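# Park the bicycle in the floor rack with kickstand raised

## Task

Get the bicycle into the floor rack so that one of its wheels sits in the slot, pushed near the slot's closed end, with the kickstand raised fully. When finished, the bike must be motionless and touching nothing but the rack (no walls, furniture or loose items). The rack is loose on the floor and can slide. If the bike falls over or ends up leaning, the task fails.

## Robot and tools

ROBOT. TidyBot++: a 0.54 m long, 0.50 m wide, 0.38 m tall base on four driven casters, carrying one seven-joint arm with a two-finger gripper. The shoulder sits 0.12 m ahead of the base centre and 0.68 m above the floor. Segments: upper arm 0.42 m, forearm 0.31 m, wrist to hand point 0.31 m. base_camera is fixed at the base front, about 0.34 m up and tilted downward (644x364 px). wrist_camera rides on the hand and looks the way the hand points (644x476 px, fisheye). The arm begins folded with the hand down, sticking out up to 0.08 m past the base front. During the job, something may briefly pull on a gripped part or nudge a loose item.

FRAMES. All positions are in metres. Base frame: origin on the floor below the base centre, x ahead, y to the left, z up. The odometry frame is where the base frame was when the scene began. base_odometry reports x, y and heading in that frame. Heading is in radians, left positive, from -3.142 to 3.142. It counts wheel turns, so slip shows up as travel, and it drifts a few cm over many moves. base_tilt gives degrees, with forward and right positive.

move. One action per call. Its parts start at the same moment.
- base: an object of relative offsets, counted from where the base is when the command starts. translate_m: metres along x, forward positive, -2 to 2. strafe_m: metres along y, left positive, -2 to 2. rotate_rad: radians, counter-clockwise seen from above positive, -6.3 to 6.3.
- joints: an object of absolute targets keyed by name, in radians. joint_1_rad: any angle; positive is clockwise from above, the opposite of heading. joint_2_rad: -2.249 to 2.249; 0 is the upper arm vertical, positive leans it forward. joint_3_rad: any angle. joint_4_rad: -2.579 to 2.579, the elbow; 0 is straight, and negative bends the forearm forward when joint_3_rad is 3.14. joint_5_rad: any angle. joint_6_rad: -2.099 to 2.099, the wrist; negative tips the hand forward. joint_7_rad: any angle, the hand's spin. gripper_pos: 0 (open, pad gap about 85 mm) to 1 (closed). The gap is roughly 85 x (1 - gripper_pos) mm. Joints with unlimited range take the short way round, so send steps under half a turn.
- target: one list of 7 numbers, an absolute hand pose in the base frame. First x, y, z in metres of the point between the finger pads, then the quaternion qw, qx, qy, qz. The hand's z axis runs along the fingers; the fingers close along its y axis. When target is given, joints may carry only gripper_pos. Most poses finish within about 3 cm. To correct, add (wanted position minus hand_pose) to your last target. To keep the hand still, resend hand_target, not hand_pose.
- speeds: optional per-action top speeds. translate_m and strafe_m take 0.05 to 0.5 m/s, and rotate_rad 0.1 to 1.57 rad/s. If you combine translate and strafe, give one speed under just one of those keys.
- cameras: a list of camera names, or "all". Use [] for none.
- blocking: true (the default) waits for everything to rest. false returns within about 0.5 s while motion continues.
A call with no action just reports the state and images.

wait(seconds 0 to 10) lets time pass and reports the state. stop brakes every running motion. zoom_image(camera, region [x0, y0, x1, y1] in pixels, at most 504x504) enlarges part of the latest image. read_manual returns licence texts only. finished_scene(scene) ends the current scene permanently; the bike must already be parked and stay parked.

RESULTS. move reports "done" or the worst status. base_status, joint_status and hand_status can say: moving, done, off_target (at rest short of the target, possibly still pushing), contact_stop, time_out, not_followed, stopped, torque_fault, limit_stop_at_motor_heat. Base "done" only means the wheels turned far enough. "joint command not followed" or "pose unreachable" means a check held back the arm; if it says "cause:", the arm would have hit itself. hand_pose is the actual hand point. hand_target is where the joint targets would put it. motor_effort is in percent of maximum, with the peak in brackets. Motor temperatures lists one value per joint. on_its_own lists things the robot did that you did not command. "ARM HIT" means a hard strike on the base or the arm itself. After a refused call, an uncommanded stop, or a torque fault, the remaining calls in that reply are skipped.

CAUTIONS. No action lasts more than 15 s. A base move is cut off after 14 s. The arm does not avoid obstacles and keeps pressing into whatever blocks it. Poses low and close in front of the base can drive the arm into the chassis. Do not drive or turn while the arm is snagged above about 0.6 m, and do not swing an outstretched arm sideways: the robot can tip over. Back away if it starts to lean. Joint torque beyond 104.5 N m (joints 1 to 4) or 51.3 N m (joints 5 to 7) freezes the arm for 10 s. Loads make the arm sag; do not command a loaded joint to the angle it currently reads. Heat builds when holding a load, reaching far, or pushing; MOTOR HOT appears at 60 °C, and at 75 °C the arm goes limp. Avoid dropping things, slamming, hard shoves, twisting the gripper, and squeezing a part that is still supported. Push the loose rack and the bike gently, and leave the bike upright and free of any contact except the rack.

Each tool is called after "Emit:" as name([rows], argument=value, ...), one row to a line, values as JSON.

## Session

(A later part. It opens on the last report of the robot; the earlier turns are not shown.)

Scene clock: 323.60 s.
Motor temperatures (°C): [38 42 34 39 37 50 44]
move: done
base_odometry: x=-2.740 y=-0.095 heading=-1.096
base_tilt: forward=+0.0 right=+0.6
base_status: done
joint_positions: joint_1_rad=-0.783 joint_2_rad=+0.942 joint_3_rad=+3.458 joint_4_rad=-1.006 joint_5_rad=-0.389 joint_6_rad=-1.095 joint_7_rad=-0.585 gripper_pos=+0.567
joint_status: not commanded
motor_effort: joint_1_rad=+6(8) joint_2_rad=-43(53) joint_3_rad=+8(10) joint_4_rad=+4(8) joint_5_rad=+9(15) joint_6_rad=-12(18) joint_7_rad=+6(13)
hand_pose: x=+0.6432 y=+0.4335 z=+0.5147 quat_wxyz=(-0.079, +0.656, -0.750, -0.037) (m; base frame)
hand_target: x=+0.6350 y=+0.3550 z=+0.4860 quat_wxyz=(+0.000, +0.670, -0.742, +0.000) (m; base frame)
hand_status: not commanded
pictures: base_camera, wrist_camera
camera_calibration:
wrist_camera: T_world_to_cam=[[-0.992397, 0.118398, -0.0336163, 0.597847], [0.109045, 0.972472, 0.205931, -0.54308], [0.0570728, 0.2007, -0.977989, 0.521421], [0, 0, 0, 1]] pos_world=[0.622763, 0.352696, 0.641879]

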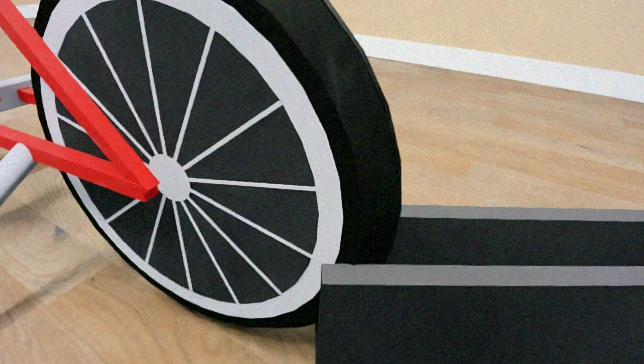

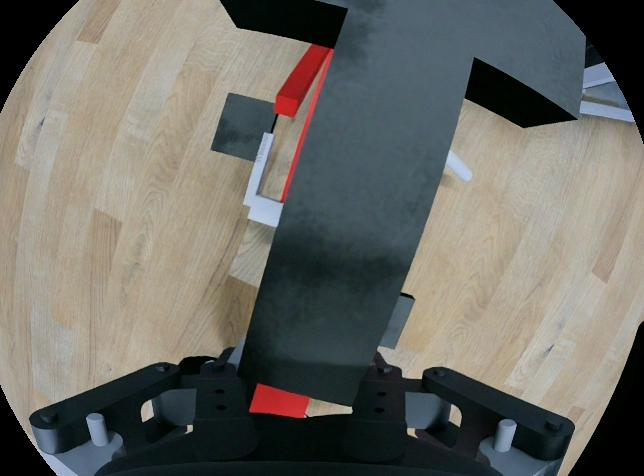

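Emit:
move(base={"strafe_m": -0.08, "translate_m": -0.004}, speeds={"strafe_m": 0.08}, cameras=["base_camera"])

Scene clock: 325.20 s.
Motor temperatures (°C): [38 43 34 39 37 50 44]
move: done
base_odometry: x=-2.813 y=-0.127 heading=-1.095
base_tilt: forward=+0.0 right=+0.5
base_status: done
joint_positions: joint_1_rad=-0.848 joint_2_rad=+0.957 joint_3_rad=+3.420 joint_4_rad=-0.971 joint_5_rad=-0.395 joint_6_rad=-1.048 joint_7_rad=-0.579 gripper_pos=+0.569
joint_status: not commanded
motor_effort: joint_1_rad=+16(21) joint_2_rad=-49(53) joint_3_rad=+14(18) joint_4_rad=-1(6) joint_5_rad=+14(19) joint_6_rad=-18(25) joint_7_rad=+3(9)
hand_pose: x=+0.6179 y=+0.4984 z=+0.5172 quat_wxyz=(-0.108, +0.689, -0.715, -0.051) (m; base frame)
hand_target: x=+0.6350 y=+0.3550 z=+0.4860 quat_wxyz=(+0.000, +0.670, -0.742, +0.000) (m; base frame)
hand_status: not commanded
pictures: base_camera

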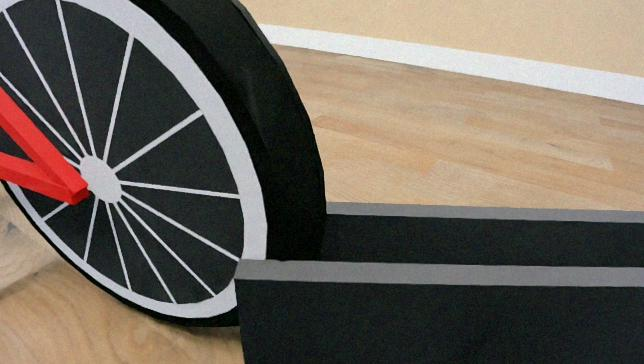

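Emit:
wait(seconds=0.3, cameras=["base_camera","wrist_camera"])

Emit:
zoom_image(camera="base_camera", region=[180, 160, 380, 360])

Scene clock: 325.60 s.
Motor temperatures (°C): [38 43 34 39 37 50 44]
base_odometry: x=-2.813 y=-0.127 heading=-1.095
base_tilt: forward=+0.0 right=+0.6
base_status: done
joint_positions: joint_1_rad=-0.848 joint_2_rad=+0.957 joint_3_rad=+3.420 joint_4_rad=-0.971 joint_5_rad=-0.395 joint_6_rad=-1.048 joint_7_rad=-0.579 gripper_pos=+0.569
joint_status: not commanded
motor_effort: joint_1_rad=+17(21) joint_2_rad=-47(53) joint_3_rad=+16(18) joint_4_rad=-3(6) joint_5_rad=+14(19) joint_6_rad=-19(25) joint_7_rad=+3(9)
hand_pose: x=+0.6179 y=+0.4983 z=+0.5171 quat_wxyz=(-0.108, +0.689, -0.715, -0.051) (m; base frame)
hand_target: x=+0.6350 y=+0.3550 z=+0.4860 quat_wxyz=(+0.000, +0.670, -0.742, +0.000) (m; base frame)
hand_status: not commanded
wait: 0.30 s; at rest by 0.17 s
pictures: base_camera, wrist_camera
camera_calibration:
wrist_camera: T_world_to_cam=[[-0.997672, 0.0276516, -0.0623449, 0.628481], [0.0103225, 0.964813, 0.262734, -0.568432], [0.0674162, 0.261479, -0.962852, 0.467677], [0, 0, 0, 1]] pos_world=[0.601356, 0.408765, 0.638832]

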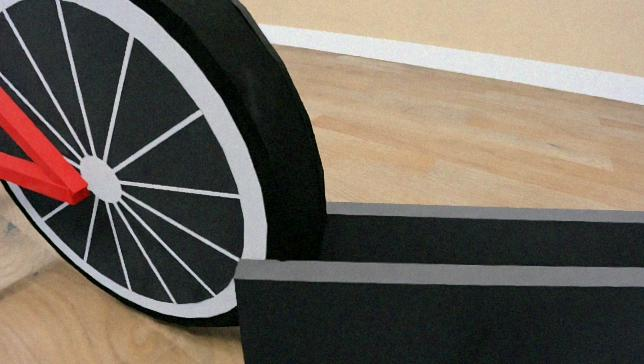

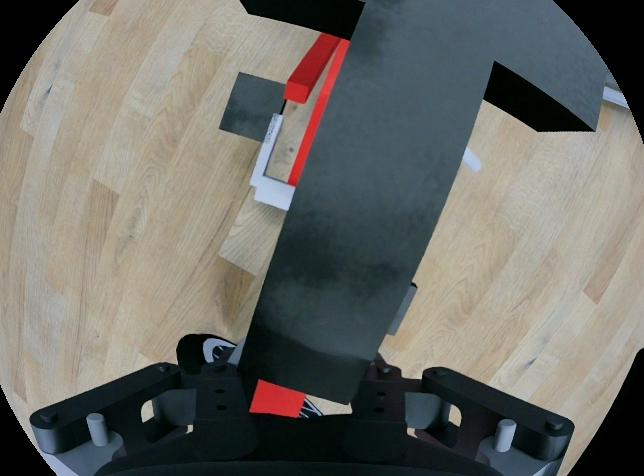

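Scaled by 2.520.

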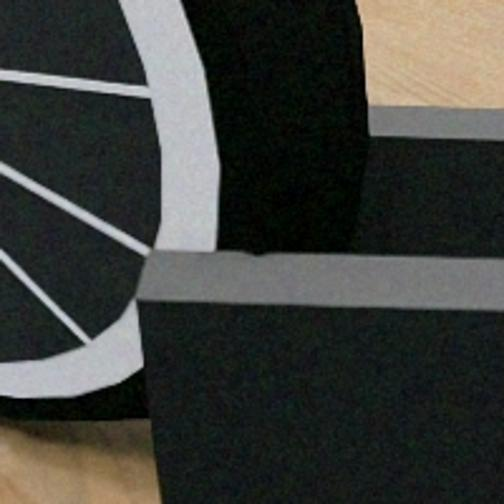

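Emit:
move(base={"strafe_m": 0.10, "translate_m": 0.004}, speeds={"strafe_m": 0.1}, cameras=["base_camera","wrist_camera"])

Scene clock: 327.63 s.
Motor temperatures (°C): [38 43 34 39 37 50 44]
move: done
base_odometry: x=-2.722 y=-0.085 heading=-1.095
base_tilt: forward=+0.0 right=+0.6
base_status: done
joint_positions: joint_1_rad=-0.764 joint_2_rad=+0.917 joint_3_rad=+3.467 joint_4_rad=-1.047 joint_5_rad=-0.369 joint_6_rad=-1.172 joint_7_rad=-0.570 gripper_pos=+0.590
joint_status: not commanded
motor_effort: joint_1_rad=+0(16) joint_2_rad=-34(49) joint_3_rad=+3(15) joint_4_rad=+14(14) joint_5_rad=+0(14) joint_6_rad=+6(20) joint_7_rad=+1(3)
hand_pose: x=+0.6254 y=+0.3964 z=+0.5159 quat_wxyz=(-0.033, +0.655, -0.754, -0.037) (m; base frame)
hand_target: x=+0.6350 y=+0.3550 z=+0.4860 quat_wxyz=(+0.000, +0.670, -0.742, +0.000) (m; base frame)
hand_status: not commanded
pictures: base_camera, wrist_camera
camera_calibration:
wrist_camera: T_world_to_cam=[[-0.9921, 0.122211, 0.0283138, 0.550977], [0.124986, 0.982298, 0.139529, -0.48494], [-0.0107607, 0.141965, -0.989813, 0.602837], [0, 0, 0, 1]] pos_world=[0.613722, 0.323439, 0.648759]

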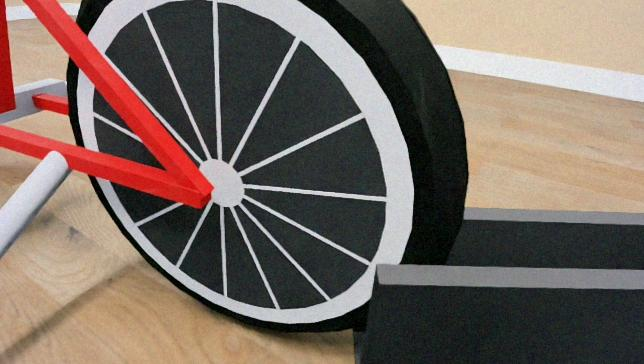

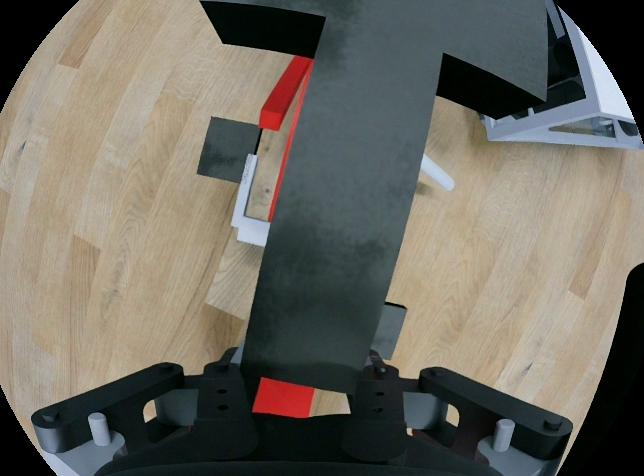

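Emit:
move(base={"strafe_m": 0.08, "translate_m": 0.004}, speeds={"strafe_m": 0.1}, cameras=["base_camera","wrist_camera"])

Scene clock: 329.20 s.
Motor temperatures (°C): [38 43 34 39 37 50 44]
move: done
base_odometry: x=-2.649 y=-0.052 heading=-1.095
base_tilt: forward=+0.0 right=+0.6
base_status: done
joint_positions: joint_1_rad=-0.756 joint_2_rad=+0.908 joint_3_rad=+3.476 joint_4_rad=-1.070 joint_5_rad=-0.344 joint_6_rad=-1.219 joint_7_rad=-0.553 gripper_pos=+0.592
joint_status: not commanded
motor_effort: joint_1_rad=-1(5) joint_2_rad=-33(35) joint_3_rad=+3(6) joint_4_rad=+15(19) joint_5_rad=-1(4) joint_6_rad=+11(17) joint_7_rad=-1(2)
hand_pose: x=+0.6153 y=+0.3709 z=+0.5144 quat_wxyz=(-0.002, +0.659, -0.752, -0.030) (m; base frame)
hand_target: x=+0.6350 y=+0.3550 z=+0.4860 quat_wxyz=(+0.000, +0.670, -0.742, +0.000) (m; base frame)
hand_status: not commanded
pictures: base_camera, wrist_camera
camera_calibration:
wrist_camera: T_world_to_cam=[[-0.991587, 0.114606, 0.0601695, 0.530212], [0.119465, 0.98923, 0.0845644, -0.429244], [-0.0498299, 0.0910411, -0.9946, 0.65028], [0, 0, 0, 1]] pos_world=[0.609435, 0.304653, 0.651165]

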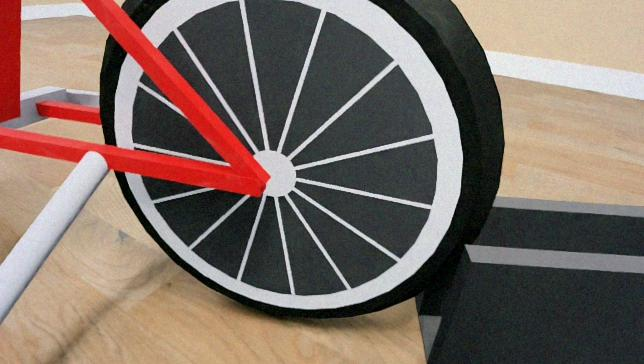

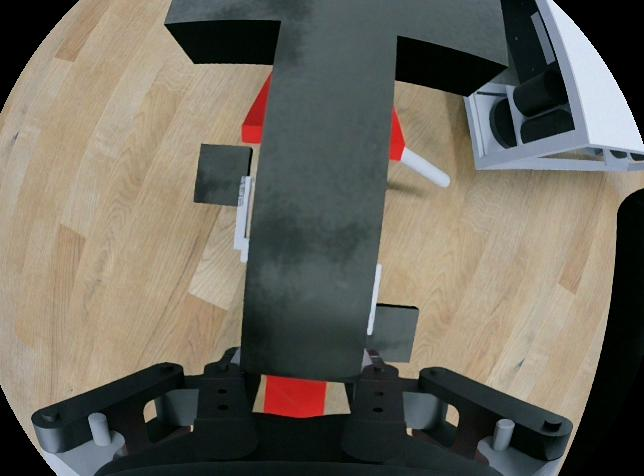

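Emit:
move(base={"strafe_m": 0.05, "translate_m": 0.05}, speeds={"translate_m": 0.1}, target=[0.635, 0.355, 0.486, 0.03, 0.668, -0.742, -0.03], cameras=["base_camera", "wrist_camera"])

Scene clock: 331.60 s.
Motor temperatures (°C): [38 43 34 39 37 50 44]
move: off_target
base_odometry: x=-2.582 y=-0.073 heading=-1.095
base_tilt: forward=+0.0 right=+0.6
base_status: done
joint_positions: joint_1_rad=-0.686 joint_2_rad=+0.996 joint_3_rad=+3.448 joint_4_rad=-0.944 joint_5_rad=-0.331 joint_6_rad=-1.275 joint_7_rad=-0.553 gripper_pos=+0.700
joint_status: not commanded
on_its_own: gripper_pos moved +0.108 to your old target +0.700
motor_effort: joint_1_rad=+0(6) joint_2_rad=-47(49) joint_3_rad=+2(4) joint_4_rad=+15(20) joint_5_rad=-2(5) joint_6_rad=-1(15) joint_7_rad=+1(2)
hand_pose: x=+0.6456 y=+0.3589 z=+0.4936 quat_wxyz=(+0.011, +0.653, -0.757, -0.033) (m; base frame)
hand_target: x=+0.6350 y=+0.3550 z=+0.4860 quat_wxyz=(+0.030, +0.668, -0.743, -0.030) (m; base frame)
hand_status: off_target (0.014 m and 3.3 deg from the pose sent, 0.038 m and 4.0 deg at the start)
pictures: base_camera, wrist_camera
camera_calibration:
wrist_camera: T_world_to_cam=[[-0.988277, 0.129559, 0.0807634, 0.545233], [0.135209, 0.988418, 0.068902, -0.421433], [-0.0709011, 0.0790142, -0.994349, 0.649955], [0, 0, 0, 1]] pos_world=[0.641905, 0.294556, 0.631285]

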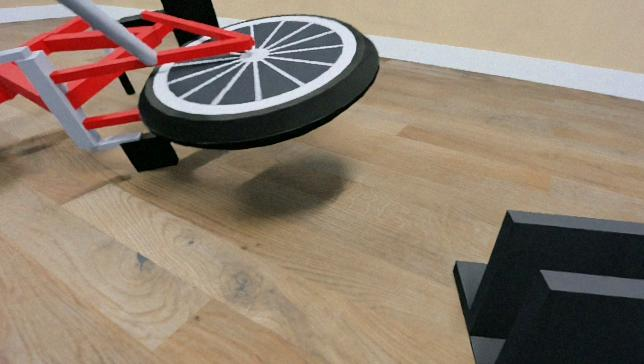

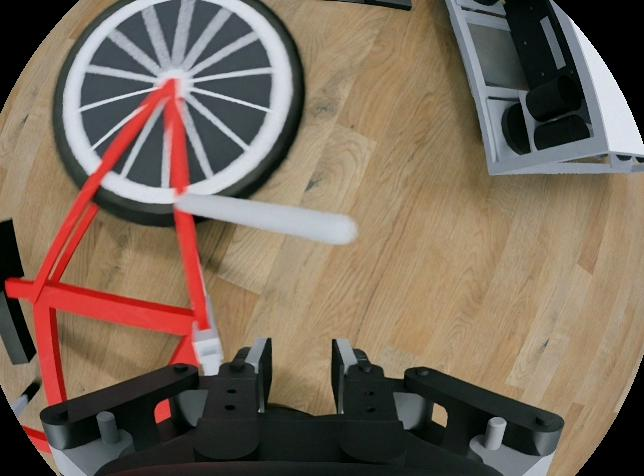

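Emit:
wait(seconds=1, cameras=["base_camera","wrist_camera"])

Scene clock: 332.70 s.
Motor temperatures (°C): [38 43 34 39 37 50 44]
base_odometry: x=-2.582 y=-0.073 heading=-1.095
base_tilt: forward=+0.0 right=+0.6
base_status: done
joint_positions: joint_1_rad=-0.686 joint_2_rad=+0.996 joint_3_rad=+3.448 joint_4_rad=-0.944 joint_5_rad=-0.331 joint_6_rad=-1.275 joint_7_rad=-0.553 gripper_pos=+0.700
joint_status: not commanded
motor_effort: joint_1_rad=+0(6) joint_2_rad=-47(49) joint_3_rad=+2(4) joint_4_rad=+15(20) joint_5_rad=-2(5) joint_6_rad=-1(15) joint_7_rad=+0(2)
hand_pose: x=+0.6456 y=+0.3589 z=+0.4936 quat_wxyz=(+0.011, +0.653, -0.757, -0.033) (m; base frame)
hand_target: x=+0.6350 y=+0.3550 z=+0.4860 quat_wxyz=(+0.030, +0.668, -0.743, -0.030) (m; base frame)
hand_status: off_target (0.014 m and 3.3 deg from the pose sent, 0.038 m and 4.0 deg at the start)
wait: 1.00 s; at rest by 0.17 s
pictures: base_camera, wrist_camera
camera_calibration:
wrist_camera: T_world_to_cam=[[-0.988277, 0.129559, 0.0807634, 0.545233], [0.135209, 0.988418, 0.068902, -0.421433], [-0.0709011, 0.0790142, -0.994349, 0.649955], [0, 0, 0, 1]] pos_world=[0.641905, 0.294556, 0.631285]

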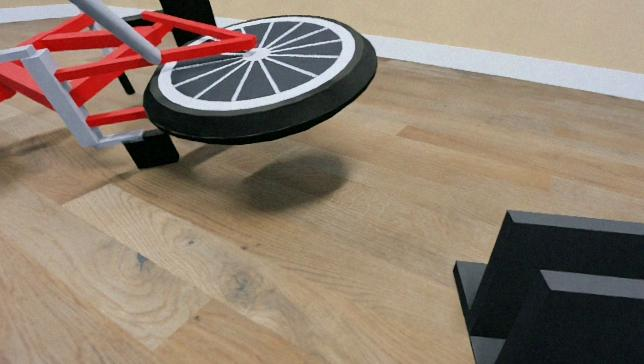

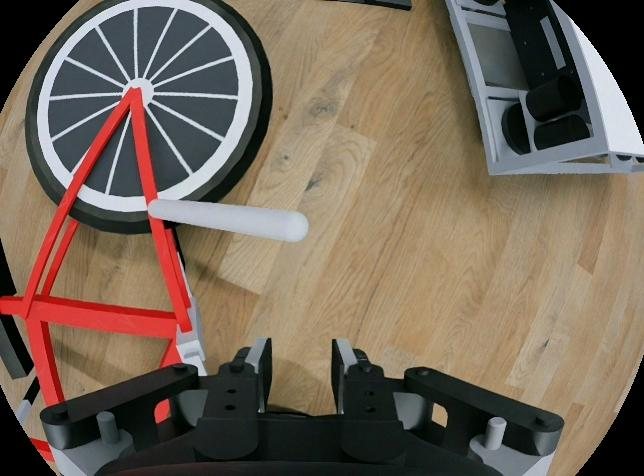

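Emit:
move(joints={"joint_1_rad": 0, "joint_2_rad": -0.5, "joint_3_rad": 3.14, "joint_4_rad": -1.7, "joint_5_rad": 0, "joint_6_rad": -1.2, "joint_7_rad": 1.57, "gripper_pos": 0}, base={"translate_m": -0.15})

Scene clock: 336.10 s.
Motor temperatures (°C): [38 43 34 39 37 50 44]
move: done
base_odometry: x=-2.650 y=+0.060 heading=-1.095
base_tilt: forward=+0.0 right=+0.6
base_status: done
joint_positions: joint_1_rad=-0.017 joint_2_rad=-0.480 joint_3_rad=+3.159 joint_4_rad=-1.685 joint_5_rad=-0.066 joint_6_rad=-1.246 joint_7_rad=+1.522 gripper_pos=+0.000
joint_status: all done
motor_effort: joint_1_rad=+0(3) joint_2_rad=+0(52) joint_3_rad=+1(3) joint_4_rad=+19(20) joint_5_rad=-2(4) joint_6_rad=+6(6) joint_7_rad=+0(1)
hand_pose: x=+0.4165 y=+0.0192 z=+0.9286 quat_wxyz=(-0.045, +0.940, -0.023, +0.338) (m; base frame)
hand_target: x=+0.4205 y=+0.0020 z=+0.9354 quat_wxyz=(+0.000, +0.932, +0.000, +0.362) (m; base frame)
hand_status: not commanded
pictures: base_camera, wrist_camera
camera_calibration:
wrist_camera: T_world_to_cam=[[-0.0123529, -0.996926, -0.0773712, 0.0896824], [-0.796785, 0.0565638, -0.60161, 0.944067], [0.604137, 0.0542165, -0.795034, 0.627307], [0, 0, 0, 1]] pos_world=[0.374347, 0.0019962, 1.07363]

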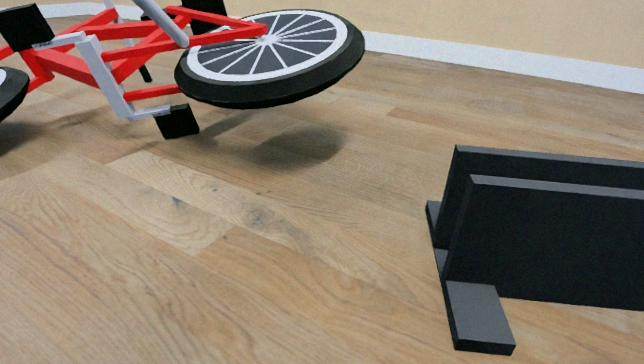

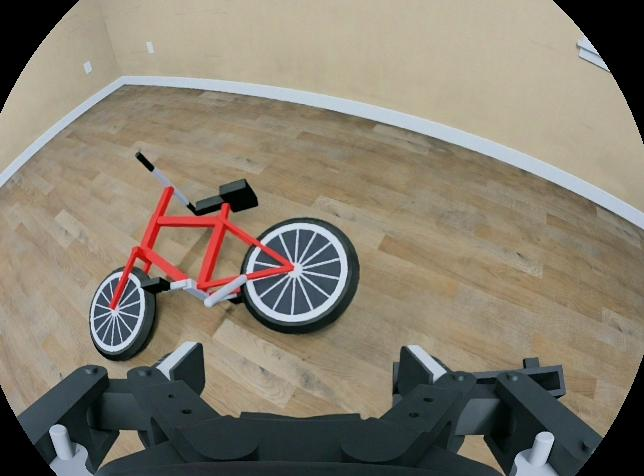

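Emit:
move(base={"rotate_rad": 0.166}, cameras=[])

Emit:
move(base={"strafe_m": 0.33, "translate_m": 0.25}, speeds={"strafe_m": 0.3}, cameras=["base_camera", "wrist_camera"])

Scene clock: 337.80 s.
Motor temperatures (°C): [38 43 34 39 37 50 44]
move: done
base_odometry: x=-2.650 y=+0.061 heading=-0.929
base_tilt: forward=+0.0 right=+0.6
base_status: done
joint_positions: joint_1_rad=-0.014 joint_2_rad=-0.480 joint_3_rad=+3.152 joint_4_rad=-1.685 joint_5_rad=-0.061 joint_6_rad=-1.245 joint_7_rad=+1.524 gripper_pos=+0.000
joint_status: not commanded
motor_effort: joint_1_rad=+0(1) joint_2_rad=+0(1) joint_3_rad=+1(2) joint_4_rad=+19(19) joint_5_rad=-2(4) joint_6_rad=+6(6) joint_7_rad=+1(1)
hand_pose: x=+0.4166 y=+0.0196 z=+0.9283 quat_wxyz=(-0.041, +0.940, -0.020, +0.338) (m; base frame)
hand_target: x=+0.4205 y=+0.0020 z=+0.9354 quat_wxyz=(+0.000, +0.932, +0.000, +0.362) (m; base frame)
hand_status: not commanded
pictures: none
No camera images: "cameras" was empty.

Scene clock: 340.17 s.
Motor temperatures (°C): [38 43 34 39 37 50 44]
move: done
base_odometry: x=-2.236 y=+0.058 heading=-0.928
base_tilt: forward=+0.0 right=+0.6
base_status: done
joint_positions: joint_1_rad=-0.014 joint_2_rad=-0.483 joint_3_rad=+3.151 joint_4_rad=-1.686 joint_5_rad=-0.059 joint_6_rad=-1.243 joint_7_rad=+1.524 gripper_pos=+0.000
joint_status: not commanded
motor_effort: joint_1_rad=-1(1) joint_2_rad=+0(3) joint_3_rad=+1(2) joint_4_rad=+19(20) joint_5_rad=-3(3) joint_6_rad=+5(6) joint_7_rad=+1(1)
hand_pose: x=+0.4161 y=+0.0196 z=+0.9292 quat_wxyz=(-0.041, +0.939, -0.019, +0.340) (m; base frame)
hand_target: x=+0.4205 y=+0.0020 z=+0.9354 quat_wxyz=(+0.000, +0.932, +0.000, +0.362) (m; base frame)
hand_status: not commanded
pictures: base_camera, wrist_camera
camera_calibration:
wrist_camera: T_world_to_cam=[[-0.00822507, -0.997758, -0.0664177, 0.0782807], [-0.794155, 0.0468799, -0.605905, 0.947141], [0.60766, 0.0477623, -0.79276, 0.624539], [0, 0, 0, 1]] pos_world=[0.373313, 0.00387397, 1.07419]

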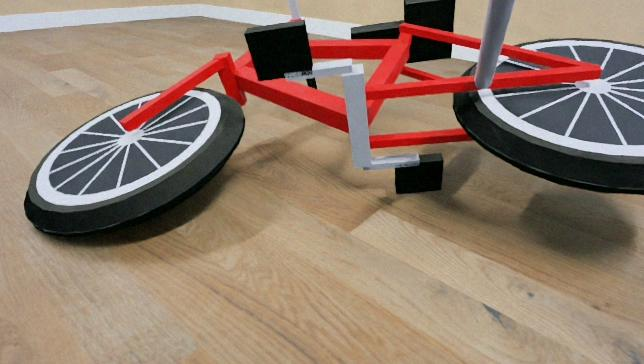

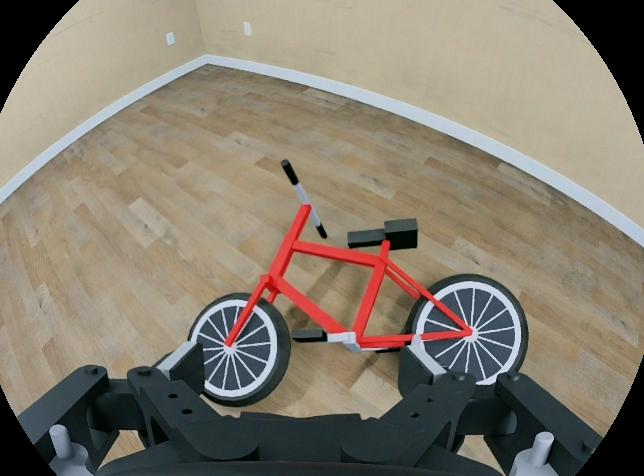

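Emit:
move(base={"translate_m": 0.22}, speeds={"translate_m": 0.3}, joints={"joint_1_rad": 0, "joint_2_rad": 1.1, "joint_3_rad": 3.14, "joint_4_rad": -0.9, "joint_5_rad": 0, "joint_6_rad": -1.14, "joint_7_rad": 0.0, "gripper_pos": 0.2}, cameras=["base_camera", "wrist_camera"])

Scene clock: 345.43 s.
Motor temperatures (°C): [38 43 34 39 37 50 44]
move: done
base_odometry: x=-2.104 y=-0.118 heading=-0.928
base_tilt: forward=+0.0 right=+0.6
base_status: done
joint_positions: joint_1_rad=-0.014 joint_2_rad=+1.089 joint_3_rad=+3.150 joint_4_rad=-0.909 joint_5_rad=-0.059 joint_6_rad=-1.189 joint_7_rad=+0.048 gripper_pos=+0.200
joint_status: all done
motor_effort: joint_1_rad=+0(1) joint_2_rad=-49(52) joint_3_rad=-1(2) joint_4_rad=+15(20) joint_5_rad=-1(3) joint_6_rad=+0(7) joint_7_rad=+1(2)
hand_pose: x=+0.7635 y=+0.0230 z=+0.4354 quat_wxyz=(-0.001, +0.719, -0.694, -0.033) (m; base frame)
hand_target: x=+0.7803 y=+0.0022 z=+0.4306 quat_wxyz=(-0.001, +0.707, -0.707, +0.000) (m; base frame)
hand_status: not commanded
pictures: base_camera, wrist_camera
camera_calibration:
wrist_camera: T_world_to_cam=[[-0.996774, -0.0514799, 0.0615712, 0.728945], [-0.0458154, 0.994877, 0.0901151, 0.0275123], [-0.0658949, 0.0870035, -0.994026, 0.622894], [0, 0, 0, 1]] pos_world=[0.7689, -0.0440393, 0.571812]

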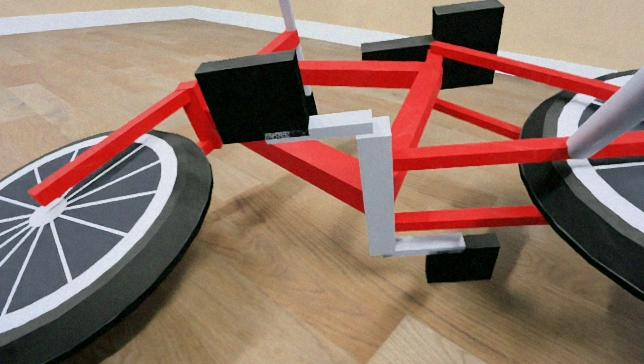

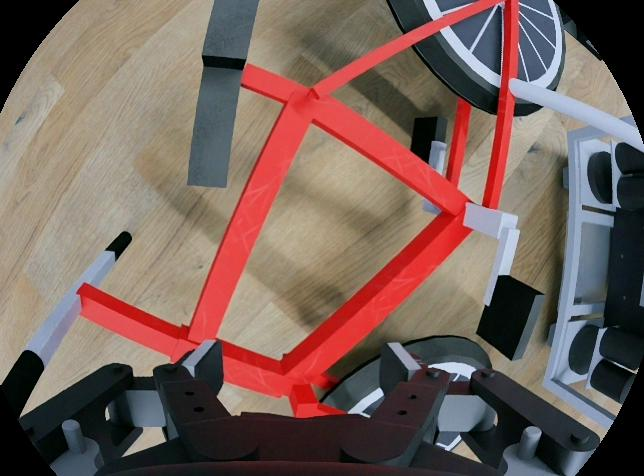

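Emit:
move(base={"translate_m": 0.03, "strafe_m": -0.062}, speeds={"translate_m": 0.1}, joints={"joint_2_rad": 1.23, "joint_4_rad": -0.88, "joint_6_rad": -0.99, "joint_7_rad": -0.36}, cameras=["base_camera", "wrist_camera"])

Scene clock: 347.10 s.
Motor temperatures (°C): [38 43 34 39 37 50 44]
move: done
base_odometry: x=-2.136 y=-0.179 heading=-0.928
base_tilt: forward=+0.0 right=+0.6
base_status: done
joint_positions: joint_1_rad=-0.002 joint_2_rad=+1.232 joint_3_rad=+3.150 joint_4_rad=-0.884 joint_5_rad=-0.059 joint_6_rad=-1.041 joint_7_rad=-0.311 gripper_pos=+0.200
joint_status: all done
motor_effort: joint_1_rad=+0(3) joint_2_rad=-50(55) joint_3_rad=-1(2) joint_4_rad=+15(16) joint_5_rad=-1(3) joint_6_rad=+0(1) joint_7_rad=+1(1)
hand_pose: x=+0.7800 y=+0.0144 z=+0.3474 quat_wxyz=(-0.006, +0.576, -0.817, -0.022) (m; base frame)
hand_target: x=+0.7982 y=+0.0022 z=+0.3500 quat_wxyz=(-0.018, +0.569, -0.822, +0.011) (m; base frame)
hand_status: not commanded
pictures: base_camera, wrist_camera
camera_calibration:
wrist_camera: T_world_to_cam=[[-0.946442, 0.319617, 0.0457433, 0.711268], [0.322348, 0.943453, 0.0773818, -0.237228], [-0.0184241, 0.0879827, -0.995952, 0.500804], [0, 0, 0, 1]] pos_world=[0.758871, -0.0475824, 0.484598]

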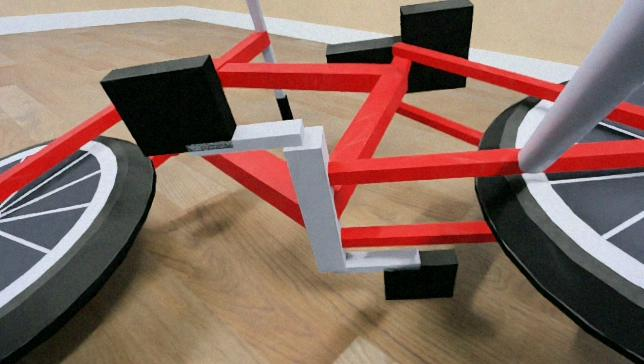

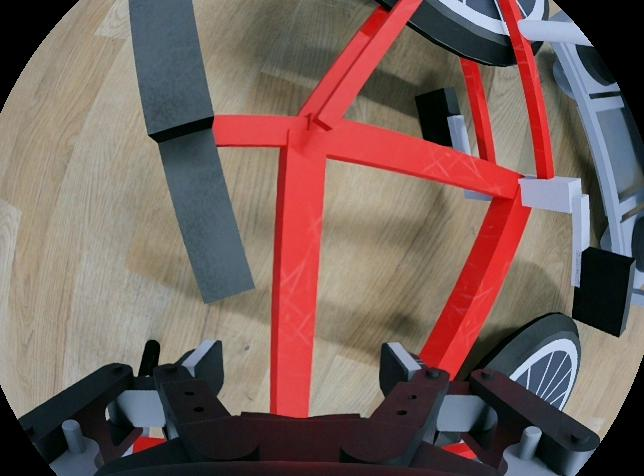

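Emit:
move(joints={"joint_2_rad": 1.393, "joint_4_rad": -0.715, "joint_6_rad": -0.985, "joint_7_rad": -0.40, "gripper_pos": 0.2}, cameras=["base_camera", "wrist_camera"])

Scene clock: 348.83 s.
Motor temperatures (°C): [38 43 34 39 37 50 44]
move: done
base_odometry: x=-2.136 y=-0.179 heading=-0.928
base_tilt: forward=+0.0 right=+0.6
base_status: not commanded
joint_positions: joint_1_rad=-0.002 joint_2_rad=+1.389 joint_3_rad=+3.150 joint_4_rad=-0.722 joint_5_rad=-0.059 joint_6_rad=-1.033 joint_7_rad=-0.353 gripper_pos=+0.200
joint_status: all done
motor_effort: joint_1_rad=+0(1) joint_2_rad=-52(55) joint_3_rad=-1(2) joint_4_rad=+14(16) joint_5_rad=-2(3) joint_6_rad=+0(1) joint_7_rad=+0(1)
hand_pose: x=+0.8020 y=+0.0145 z=+0.2850 quat_wxyz=(-0.011, +0.560, -0.829, -0.018) (m; base frame)
hand_target: x=+0.8183 y=+0.0022 z=+0.2844 quat_wxyz=(-0.021, +0.552, -0.833, +0.013) (m; base frame)
hand_status: not commanded
pictures: base_camera, wrist_camera
camera_calibration:
wrist_camera: T_world_to_cam=[[-0.93301, 0.358224, 0.0341852, 0.726893], [0.359839, 0.929527, 0.0805961, -0.270418], [-0.00290465, 0.0874982, -0.99616, 0.426733], [0, 0, 0, 1]] pos_world=[0.776745, -0.0463678, 0.42204]

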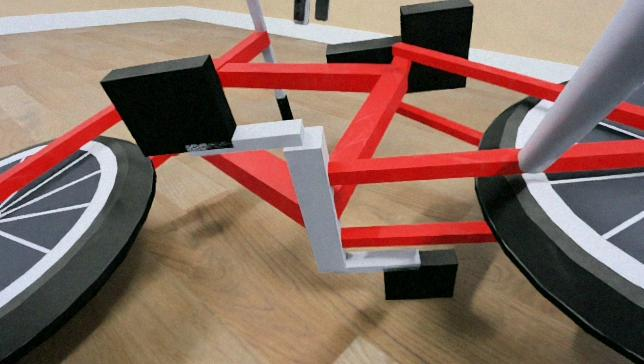

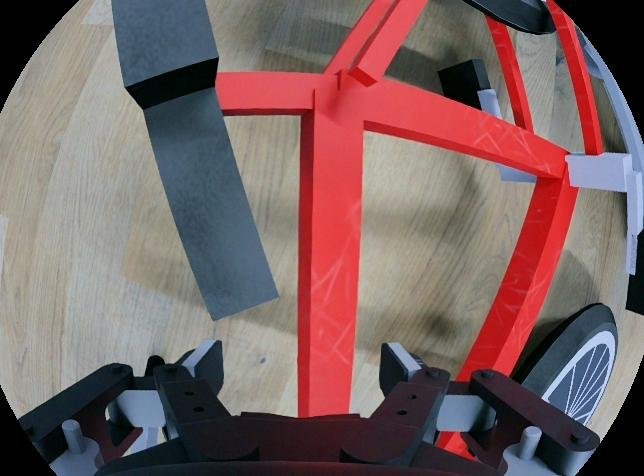

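Emit:
move(joints={"joint_2_rad": 1.553, "joint_4_rad": -0.623, "joint_6_rad": -0.93}, cameras=["base_camera", "wrist_camera"])

Scene clock: 351.33 s.
Motor temperatures (°C): [38 43 34 39 37 50 44]
move: done
base_odometry: x=-2.136 y=-0.179 heading=-0.928
base_tilt: forward=+0.0 right=+0.6
base_status: not commanded
joint_positions: joint_1_rad=-0.005 joint_2_rad=+1.538 joint_3_rad=+3.144 joint_4_rad=-0.629 joint_5_rad=-0.058 joint_6_rad=-0.976 joint_7_rad=-0.355 gripper_pos=+0.200
joint_status: all done
motor_effort: joint_1_rad=+1(4) joint_2_rad=-52(55) joint_3_rad=+0(2) joint_4_rad=+13(16) joint_5_rad=-1(2) joint_6_rad=+0(2) joint_7_rad=+0(1)
hand_pose: x=+0.7992 y=+0.0179 z=+0.2077 quat_wxyz=(-0.012, +0.559, -0.829, -0.019) (m; base frame)
hand_target: x=+0.8093 y=+0.0021 z=+0.1994 quat_wxyz=(-0.015, +0.552, -0.833, +0.009) (m; base frame)
hand_status: not commanded
pictures: base_camera, wrist_camera
camera_calibration:
wrist_camera: T_world_to_cam=[[-0.932918, 0.358409, 0.0347354, 0.725464], [0.360078, 0.92926, 0.0825821, -0.266974], [-0.00268005, 0.0895498, -0.995979, 0.349162], [0, 0, 0, 1]] pos_world=[0.773866, -0.0431924, 0.344606]

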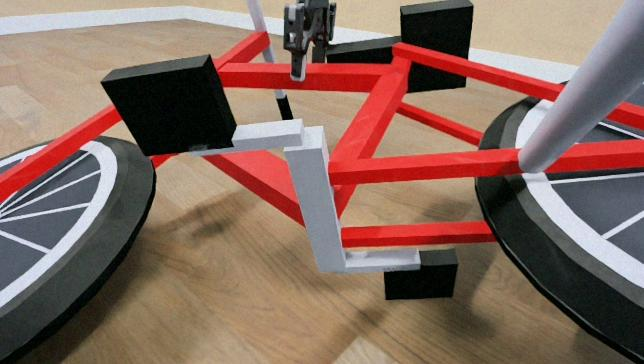

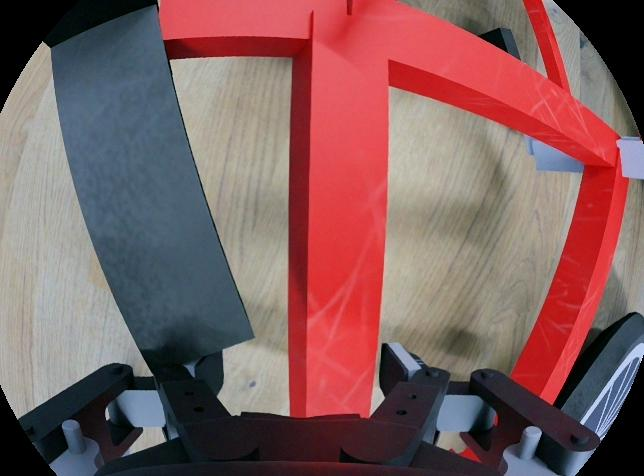

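Emit:
move(base={"translate_m": -0.014}, speeds={"translate_m": 0.05}, cameras=[])

Emit:
move(joints={"gripper_pos": 0.9}, cameras=["base_camera", "wrist_camera"])

Scene clock: 352.10 s.
Motor temperatures (°C): [38 43 34 39 37 50 44]
move: done
base_odometry: x=-2.144 y=-0.168 heading=-0.928
base_tilt: forward=+0.0 right=+0.6
base_status: done
joint_positions: joint_1_rad=-0.005 joint_2_rad=+1.539 joint_3_rad=+3.144 joint_4_rad=-0.628 joint_5_rad=-0.058 joint_6_rad=-0.974 joint_7_rad=-0.355 gripper_pos=+0.200
joint_status: not commanded
motor_effort: joint_1_rad=+0(2) joint_2_rad=-52(53) joint_3_rad=-2(2) joint_4_rad=+14(15) joint_5_rad=-1(2) joint_6_rad=+0(1) joint_7_rad=+1(1)
hand_pose: x=+0.7998 y=+0.0179 z=+0.2075 quat_wxyz=(-0.013, +0.559, -0.829, -0.018) (m; base frame)
hand_target: x=+0.8093 y=+0.0021 z=+0.1994 quat_wxyz=(-0.015, +0.552, -0.833, +0.009) (m; base frame)
hand_status: not commanded
pictures: none
No camera images: "cameras" was empty.

Scene clock: 353.03 s.
Motor temperatures (°C): [38 43 34 39 37 50 44]
move: off_target
base_odometry: x=-2.144 y=-0.168 heading=-0.928
base_tilt: forward=+0.0 right=+0.6
base_status: not commanded
joint_positions: joint_1_rad=-0.006 joint_2_rad=+1.538 joint_3_rad=+3.144 joint_4_rad=-0.629 joint_5_rad=-0.053 joint_6_rad=-0.974 joint_7_rad=-0.355 gripper_pos=+0.655
joint_status: gripper_pos off_target (ended at +0.655, target +0.900)
motor_effort: joint_1_rad=+3(3) joint_2_rad=-50(52) joint_3_rad=-1(1) joint_4_rad=+16(17) joint_5_rad=-3(4) joint_6_rad=+2(5) joint_7_rad=+0(1)
hand_pose: x=+0.7998 y=+0.0179 z=+0.2078 quat_wxyz=(-0.012, +0.561, -0.827, -0.017) (m; base frame)
hand_target: x=+0.8093 y=+0.0021 z=+0.1994 quat_wxyz=(-0.015, +0.552, -0.833, +0.009) (m; base frame)
hand_status: not commanded
pictures: base_camera, wrist_camera
camera_calibration:
wrist_camera: T_world_to_cam=[[-0.934489, 0.354587, 0.0315866, 0.728028], [0.355989, 0.931093, 0.0796052, -0.263302], [-0.00118308, 0.0856347, -0.996326, 0.34816], [0, 0, 0, 1]] pos_world=[0.77448, -0.0428051, 0.344845]

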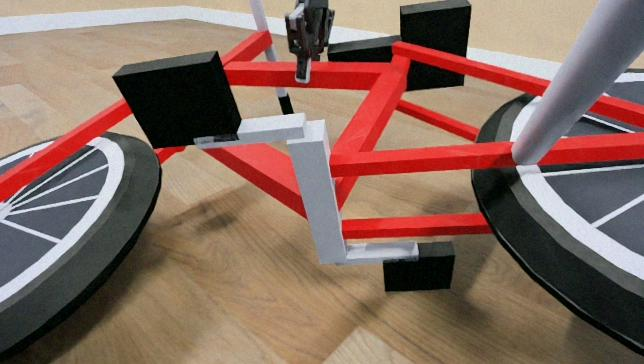

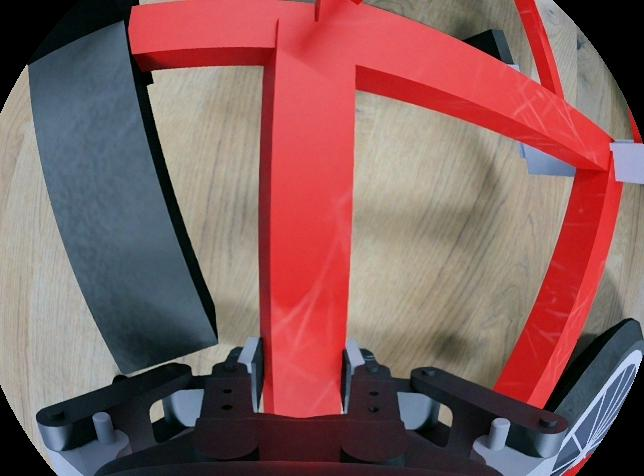

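Emit:
move(joints={"joint_2_rad": 1.26, "joint_4_rad": -0.99, "joint_6_rad": -0.72, "gripper_pos": 1.0}, cameras=["base_camera"])

Scene clock: 354.87 s.
Motor temperatures (°C): [38 43 34 39 37 50 44]
move: off_target
base_odometry: x=-2.144 y=-0.168 heading=-0.928
base_tilt: forward=+0.0 right=+0.6
base_status: not commanded
joint_positions: joint_1_rad=+0.005 joint_2_rad=+1.407 joint_3_rad=+3.149 joint_4_rad=-0.969 joint_5_rad=-0.046 joint_6_rad=-0.683 joint_7_rad=-0.363 gripper_pos=+0.679
joint_status: joint_2_rad off_target (ended at +1.407, target +1.260); gripper_pos off_target (ended at +0.679, target +1.000); the others done
motor_effort: joint_1_rad=-2(4) joint_2_rad=-71(72) joint_3_rad=-4(6) joint_4_rad=+11(16) joint_5_rad=-3(4) joint_6_rad=-12(14) joint_7_rad=+1(2)
hand_pose: x=+0.7778 y=+0.0028 z=+0.2133 quat_wxyz=(-0.040, +0.551, -0.834, +0.014) (m; base frame)
hand_target: x=+0.8173 y=+0.0023 z=+0.3063 quat_wxyz=(-0.072, +0.551, -0.830, +0.047) (m; base frame)
hand_status: not commanded
pictures: base_camera

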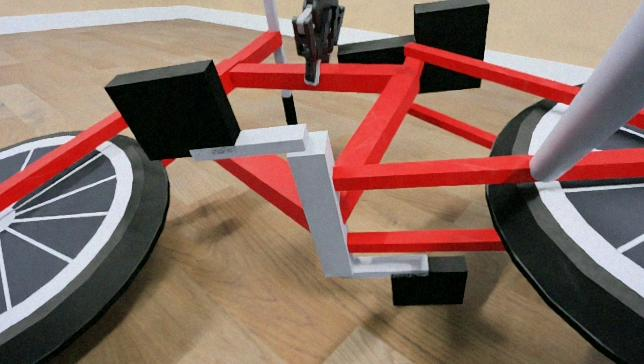

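Emit:
move(joints={"joint_2_rad": 1.12, "joint_4_rad": -1.05, "joint_6_rad": -0.66}, cameras=["base_camera"])

Scene clock: 356.60 s.
Motor temperatures (°C): [38 43 34 39 37 50 44]
move: done
base_odometry: x=-2.144 y=-0.168 heading=-0.928
base_tilt: forward=+0.0 right=+0.6
base_status: not commanded
joint_positions: joint_1_rad=+0.004 joint_2_rad=+1.125 joint_3_rad=+3.147 joint_4_rad=-1.047 joint_5_rad=-0.043 joint_6_rad=-0.679 joint_7_rad=-0.363 gripper_pos=+0.999
joint_status: all done
on_its_own: gripper_pos moved +0.320 to your old target +1.000
motor_effort: joint_1_rad=+0(4) joint_2_rad=-50(79) joint_3_rad=+0(6) joint_4_rad=+16(17) joint_5_rad=-1(4) joint_6_rad=+2(14) joint_7_rad=+1(1)
hand_pose: x=+0.8471 y=+0.0033 z=+0.3872 quat_wxyz=(-0.126, +0.547, -0.824, +0.072) (m; base frame)
hand_target: x=+0.8527 y=+0.0023 z=+0.3915 quat_wxyz=(-0.130, +0.546, -0.823, +0.085) (m; base frame)
hand_status: not commanded
pictures: base_camera

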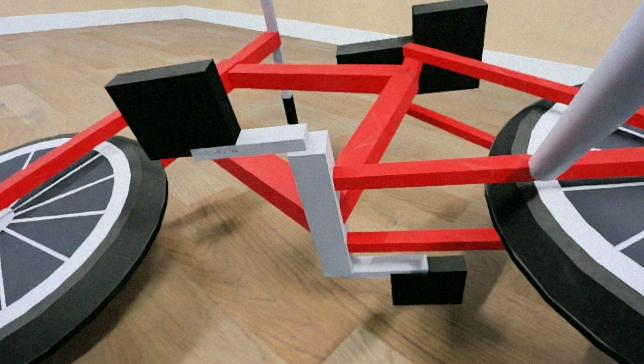

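Emit:
move(joints={"joint_1_rad": 0, "joint_2_rad": -0.5, "joint_3_rad": 3.14, "joint_4_rad": -1.7, "joint_5_rad": 0, "joint_6_rad": -1.2, "joint_7_rad": 1.57, "gripper_pos": 0.3}, cameras=["base_camera","wrist_camera"])

Emit:
move(base={"translate_m": -0.2}, cameras=[])

Emit:
move(base={"strafe_m": 1.0}, cameras=["base_camera","wrist_camera"])

Scene clock: 360.80 s.
Motor temperatures (°C): [38 44 34 39 37 50 44]
move: done
base_odometry: x=-2.144 y=-0.168 heading=-0.928
base_tilt: forward=-0.1 right=+0.6
base_status: not commanded
joint_positions: joint_1_rad=+0.004 joint_2_rad=-0.481 joint_3_rad=+3.147 joint_4_rad=-1.685 joint_5_rad=-0.043 joint_6_rad=-1.143 joint_7_rad=+1.522 gripper_pos=+0.300
joint_status: all done
motor_effort: joint_1_rad=+0(1) joint_2_rad=-1(54) joint_3_rad=+0(2) joint_4_rad=+20(21) joint_5_rad=-2(3) joint_6_rad=+7(7) joint_7_rad=+1(2)
hand_pose: x=+0.4400 y=+0.0097 z=+0.9499 quat_wxyz=(-0.030, +0.921, -0.028, +0.386) (m; base frame)
hand_target: x=+0.4205 y=+0.0020 z=+0.9354 quat_wxyz=(+0.000, +0.932, +0.000, +0.362) (m; base frame)
hand_status: not commanded
pictures: base_camera, wrist_camera
camera_calibration:
wrist_camera: T_world_to_cam=[[-0.0303362, -0.998067, -0.054244, 0.0681318], [-0.729207, 0.0592154, -0.681726, 1.02245], [0.68362, 0.0188741, -0.729594, 0.533783], [0, 0, 0, 1]] pos_world=[0.382742, -0.00261948, 1.09017]

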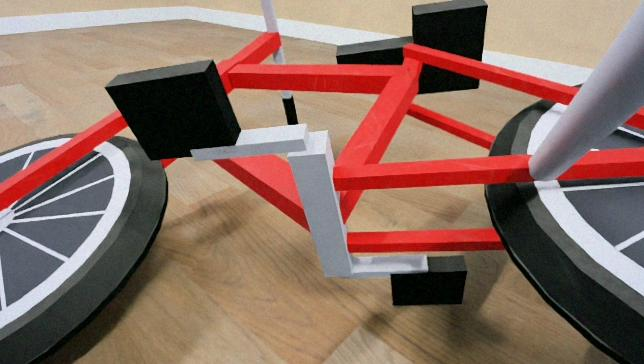

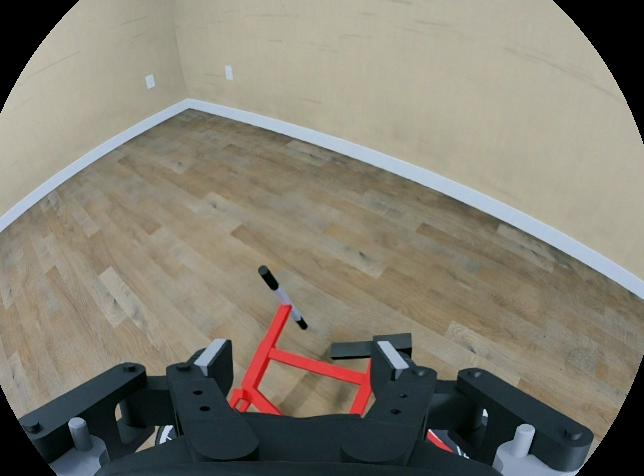

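Scene clock: 362.30 s.
Motor temperatures (°C): [38 44 34 39 37 50 44]
move: done
base_odometry: x=-2.264 y=-0.008 heading=-0.927
base_tilt: forward=+0.0 right=+0.6
base_status: done
joint_positions: joint_1_rad=+0.004 joint_2_rad=-0.498 joint_3_rad=+3.147 joint_4_rad=-1.687 joint_5_rad=-0.043 joint_6_rad=-1.149 joint_7_rad=+1.524 gripper_pos=+0.300
joint_status: not commanded
motor_effort: joint_1_rad=+0(0) joint_2_rad=+0(5) joint_3_rad=+0(1) joint_4_rad=+19(21) joint_5_rad=-1(2) joint_6_rad=+6(7) joint_7_rad=+1(1)
hand_pose: x=+0.4340 y=+0.0098 z=+0.9531 quat_wxyz=(-0.030, +0.920, -0.027, +0.391) (m; base frame)
hand_target: x=+0.4205 y=+0.0020 z=+0.9354 quat_wxyz=(+0.000, +0.932, +0.000, +0.362) (m; base frame)
hand_status: not commanded
pictures: none
No camera images: "cameras" was empty.

Scene clock: 365.27 s.
Motor temperatures (°C): [38 43 34 39 37 50 44]
move: done
base_odometry: x=-1.464 y=+0.592 heading=-0.927
base_tilt: forward=+0.0 right=+0.6
base_status: done
joint_positions: joint_1_rad=+0.004 joint_2_rad=-0.498 joint_3_rad=+3.145 joint_4_rad=-1.687 joint_5_rad=-0.043 joint_6_rad=-1.149 joint_7_rad=+1.524 gripper_pos=+0.300
joint_status: not commanded
motor_effort: joint_1_rad=+0(1) joint_2_rad=+0(1) joint_3_rad=+1(2) joint_4_rad=+20(20) joint_5_rad=-2(3) joint_6_rad=+6(7) joint_7_rad=+1(1)
hand_pose: x=+0.4340 y=+0.0105 z=+0.9530 quat_wxyz=(-0.030, +0.920, -0.026, +0.391) (m; base frame)
hand_target: x=+0.4205 y=+0.0020 z=+0.9354 quat_wxyz=(+0.000, +0.932, +0.000, +0.362) (m; base frame)
hand_status: not commanded
pictures: base_camera, wrist_camera
camera_calibration:
wrist_camera: T_world_to_cam=[[-0.0264494, -0.998298, -0.0519759, 0.0650661], [-0.722745, 0.0550171, -0.688921, 1.02424], [0.690608, 0.0193438, -0.72297, 0.530804], [0, 0, 0, 1]] pos_world=[0.375407, -0.0016631, 1.09276]

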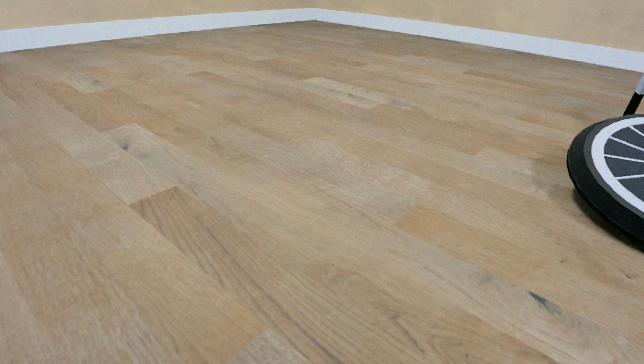

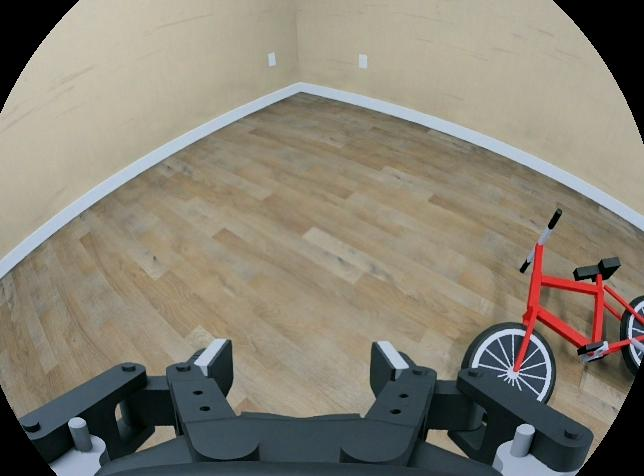

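Emit:
move(base={"translate_m": 1.9}, cameras=[])

Emit:
move(base={"rotate_rad": 3.14159}, cameras=["base_camera","wrist_camera"])

Scene clock: 369.77 s.
Motor temperatures (°C): [38 43 34 39 37 50 44]
move: done
base_odometry: x=-0.323 y=-0.927 heading=-0.926
base_tilt: forward=+0.0 right=+0.6
base_status: done
joint_positions: joint_1_rad=+0.004 joint_2_rad=-0.498 joint_3_rad=+3.145 joint_4_rad=-1.688 joint_5_rad=-0.043 joint_6_rad=-1.149 joint_7_rad=+1.524 gripper_pos=+0.300
joint_status: not commanded
motor_effort: joint_1_rad=+0(1) joint_2_rad=-1(5) joint_3_rad=+1(1) joint_4_rad=+20(20) joint_5_rad=-2(3) joint_6_rad=+6(7) joint_7_rad=+1(1)
hand_pose: x=+0.4338 y=+0.0105 z=+0.9525 quat_wxyz=(-0.030, +0.920, -0.026, +0.390) (m; base frame)
hand_target: x=+0.4205 y=+0.0020 z=+0.9354 quat_wxyz=(+0.000, +0.932, +0.000, +0.362) (m; base frame)
hand_status: not commanded
pictures: none
No camera images: "cameras" was empty.

Scene clock: 373.07 s.
Motor temperatures (°C): [38 43 34 39 37 50 44]
move: done
base_odometry: x=-0.323 y=-0.927 heading=+2.215
base_tilt: forward=+0.0 right=+0.6
base_status: done
joint_positions: joint_1_rad=+0.004 joint_2_rad=-0.498 joint_3_rad=+3.145 joint_4_rad=-1.688 joint_5_rad=-0.043 joint_6_rad=-1.149 joint_7_rad=+1.524 gripper_pos=+0.300
joint_status: not commanded
motor_effort: joint_1_rad=+0(1) joint_2_rad=+0(2) joint_3_rad=+1(2) joint_4_rad=+20(20) joint_5_rad=-2(3) joint_6_rad=+6(7) joint_7_rad=+1(1)
hand_pose: x=+0.4338 y=+0.0106 z=+0.9525 quat_wxyz=(-0.030, +0.920, -0.026, +0.390) (m; base frame)
hand_target: x=+0.4205 y=+0.0020 z=+0.9354 quat_wxyz=(+0.000, +0.932, +0.000, +0.362) (m; base frame)
hand_status: not commanded
pictures: base_camera, wrist_camera
camera_calibration:
wrist_camera: T_world_to_cam=[[-0.0263184, -0.998311, -0.0517858, 0.0648253], [-0.723632, 0.0547665, -0.68801, 1.02328], [0.689684, 0.0193666, -0.723851, 0.531772], [0, 0, 0, 1]] pos_world=[0.375432, -0.00162439, 1.09231]

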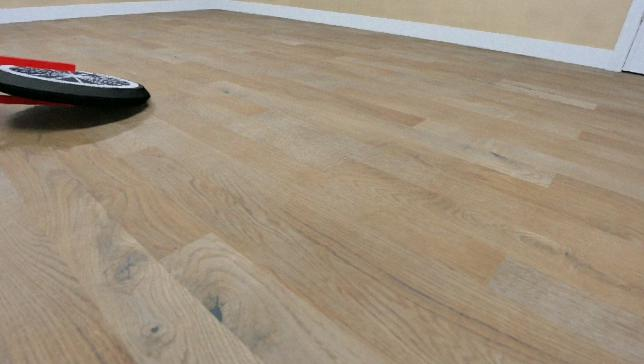

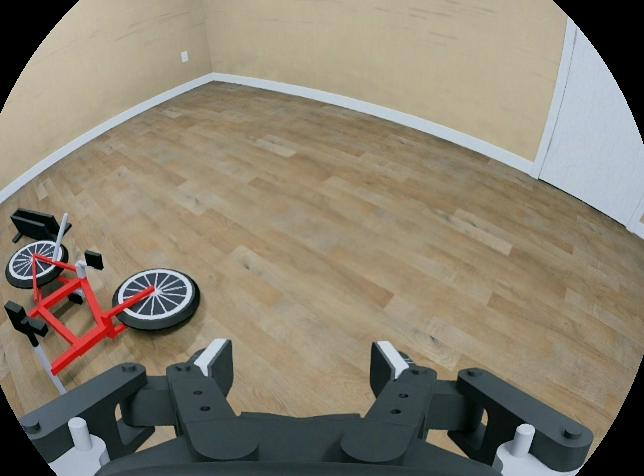

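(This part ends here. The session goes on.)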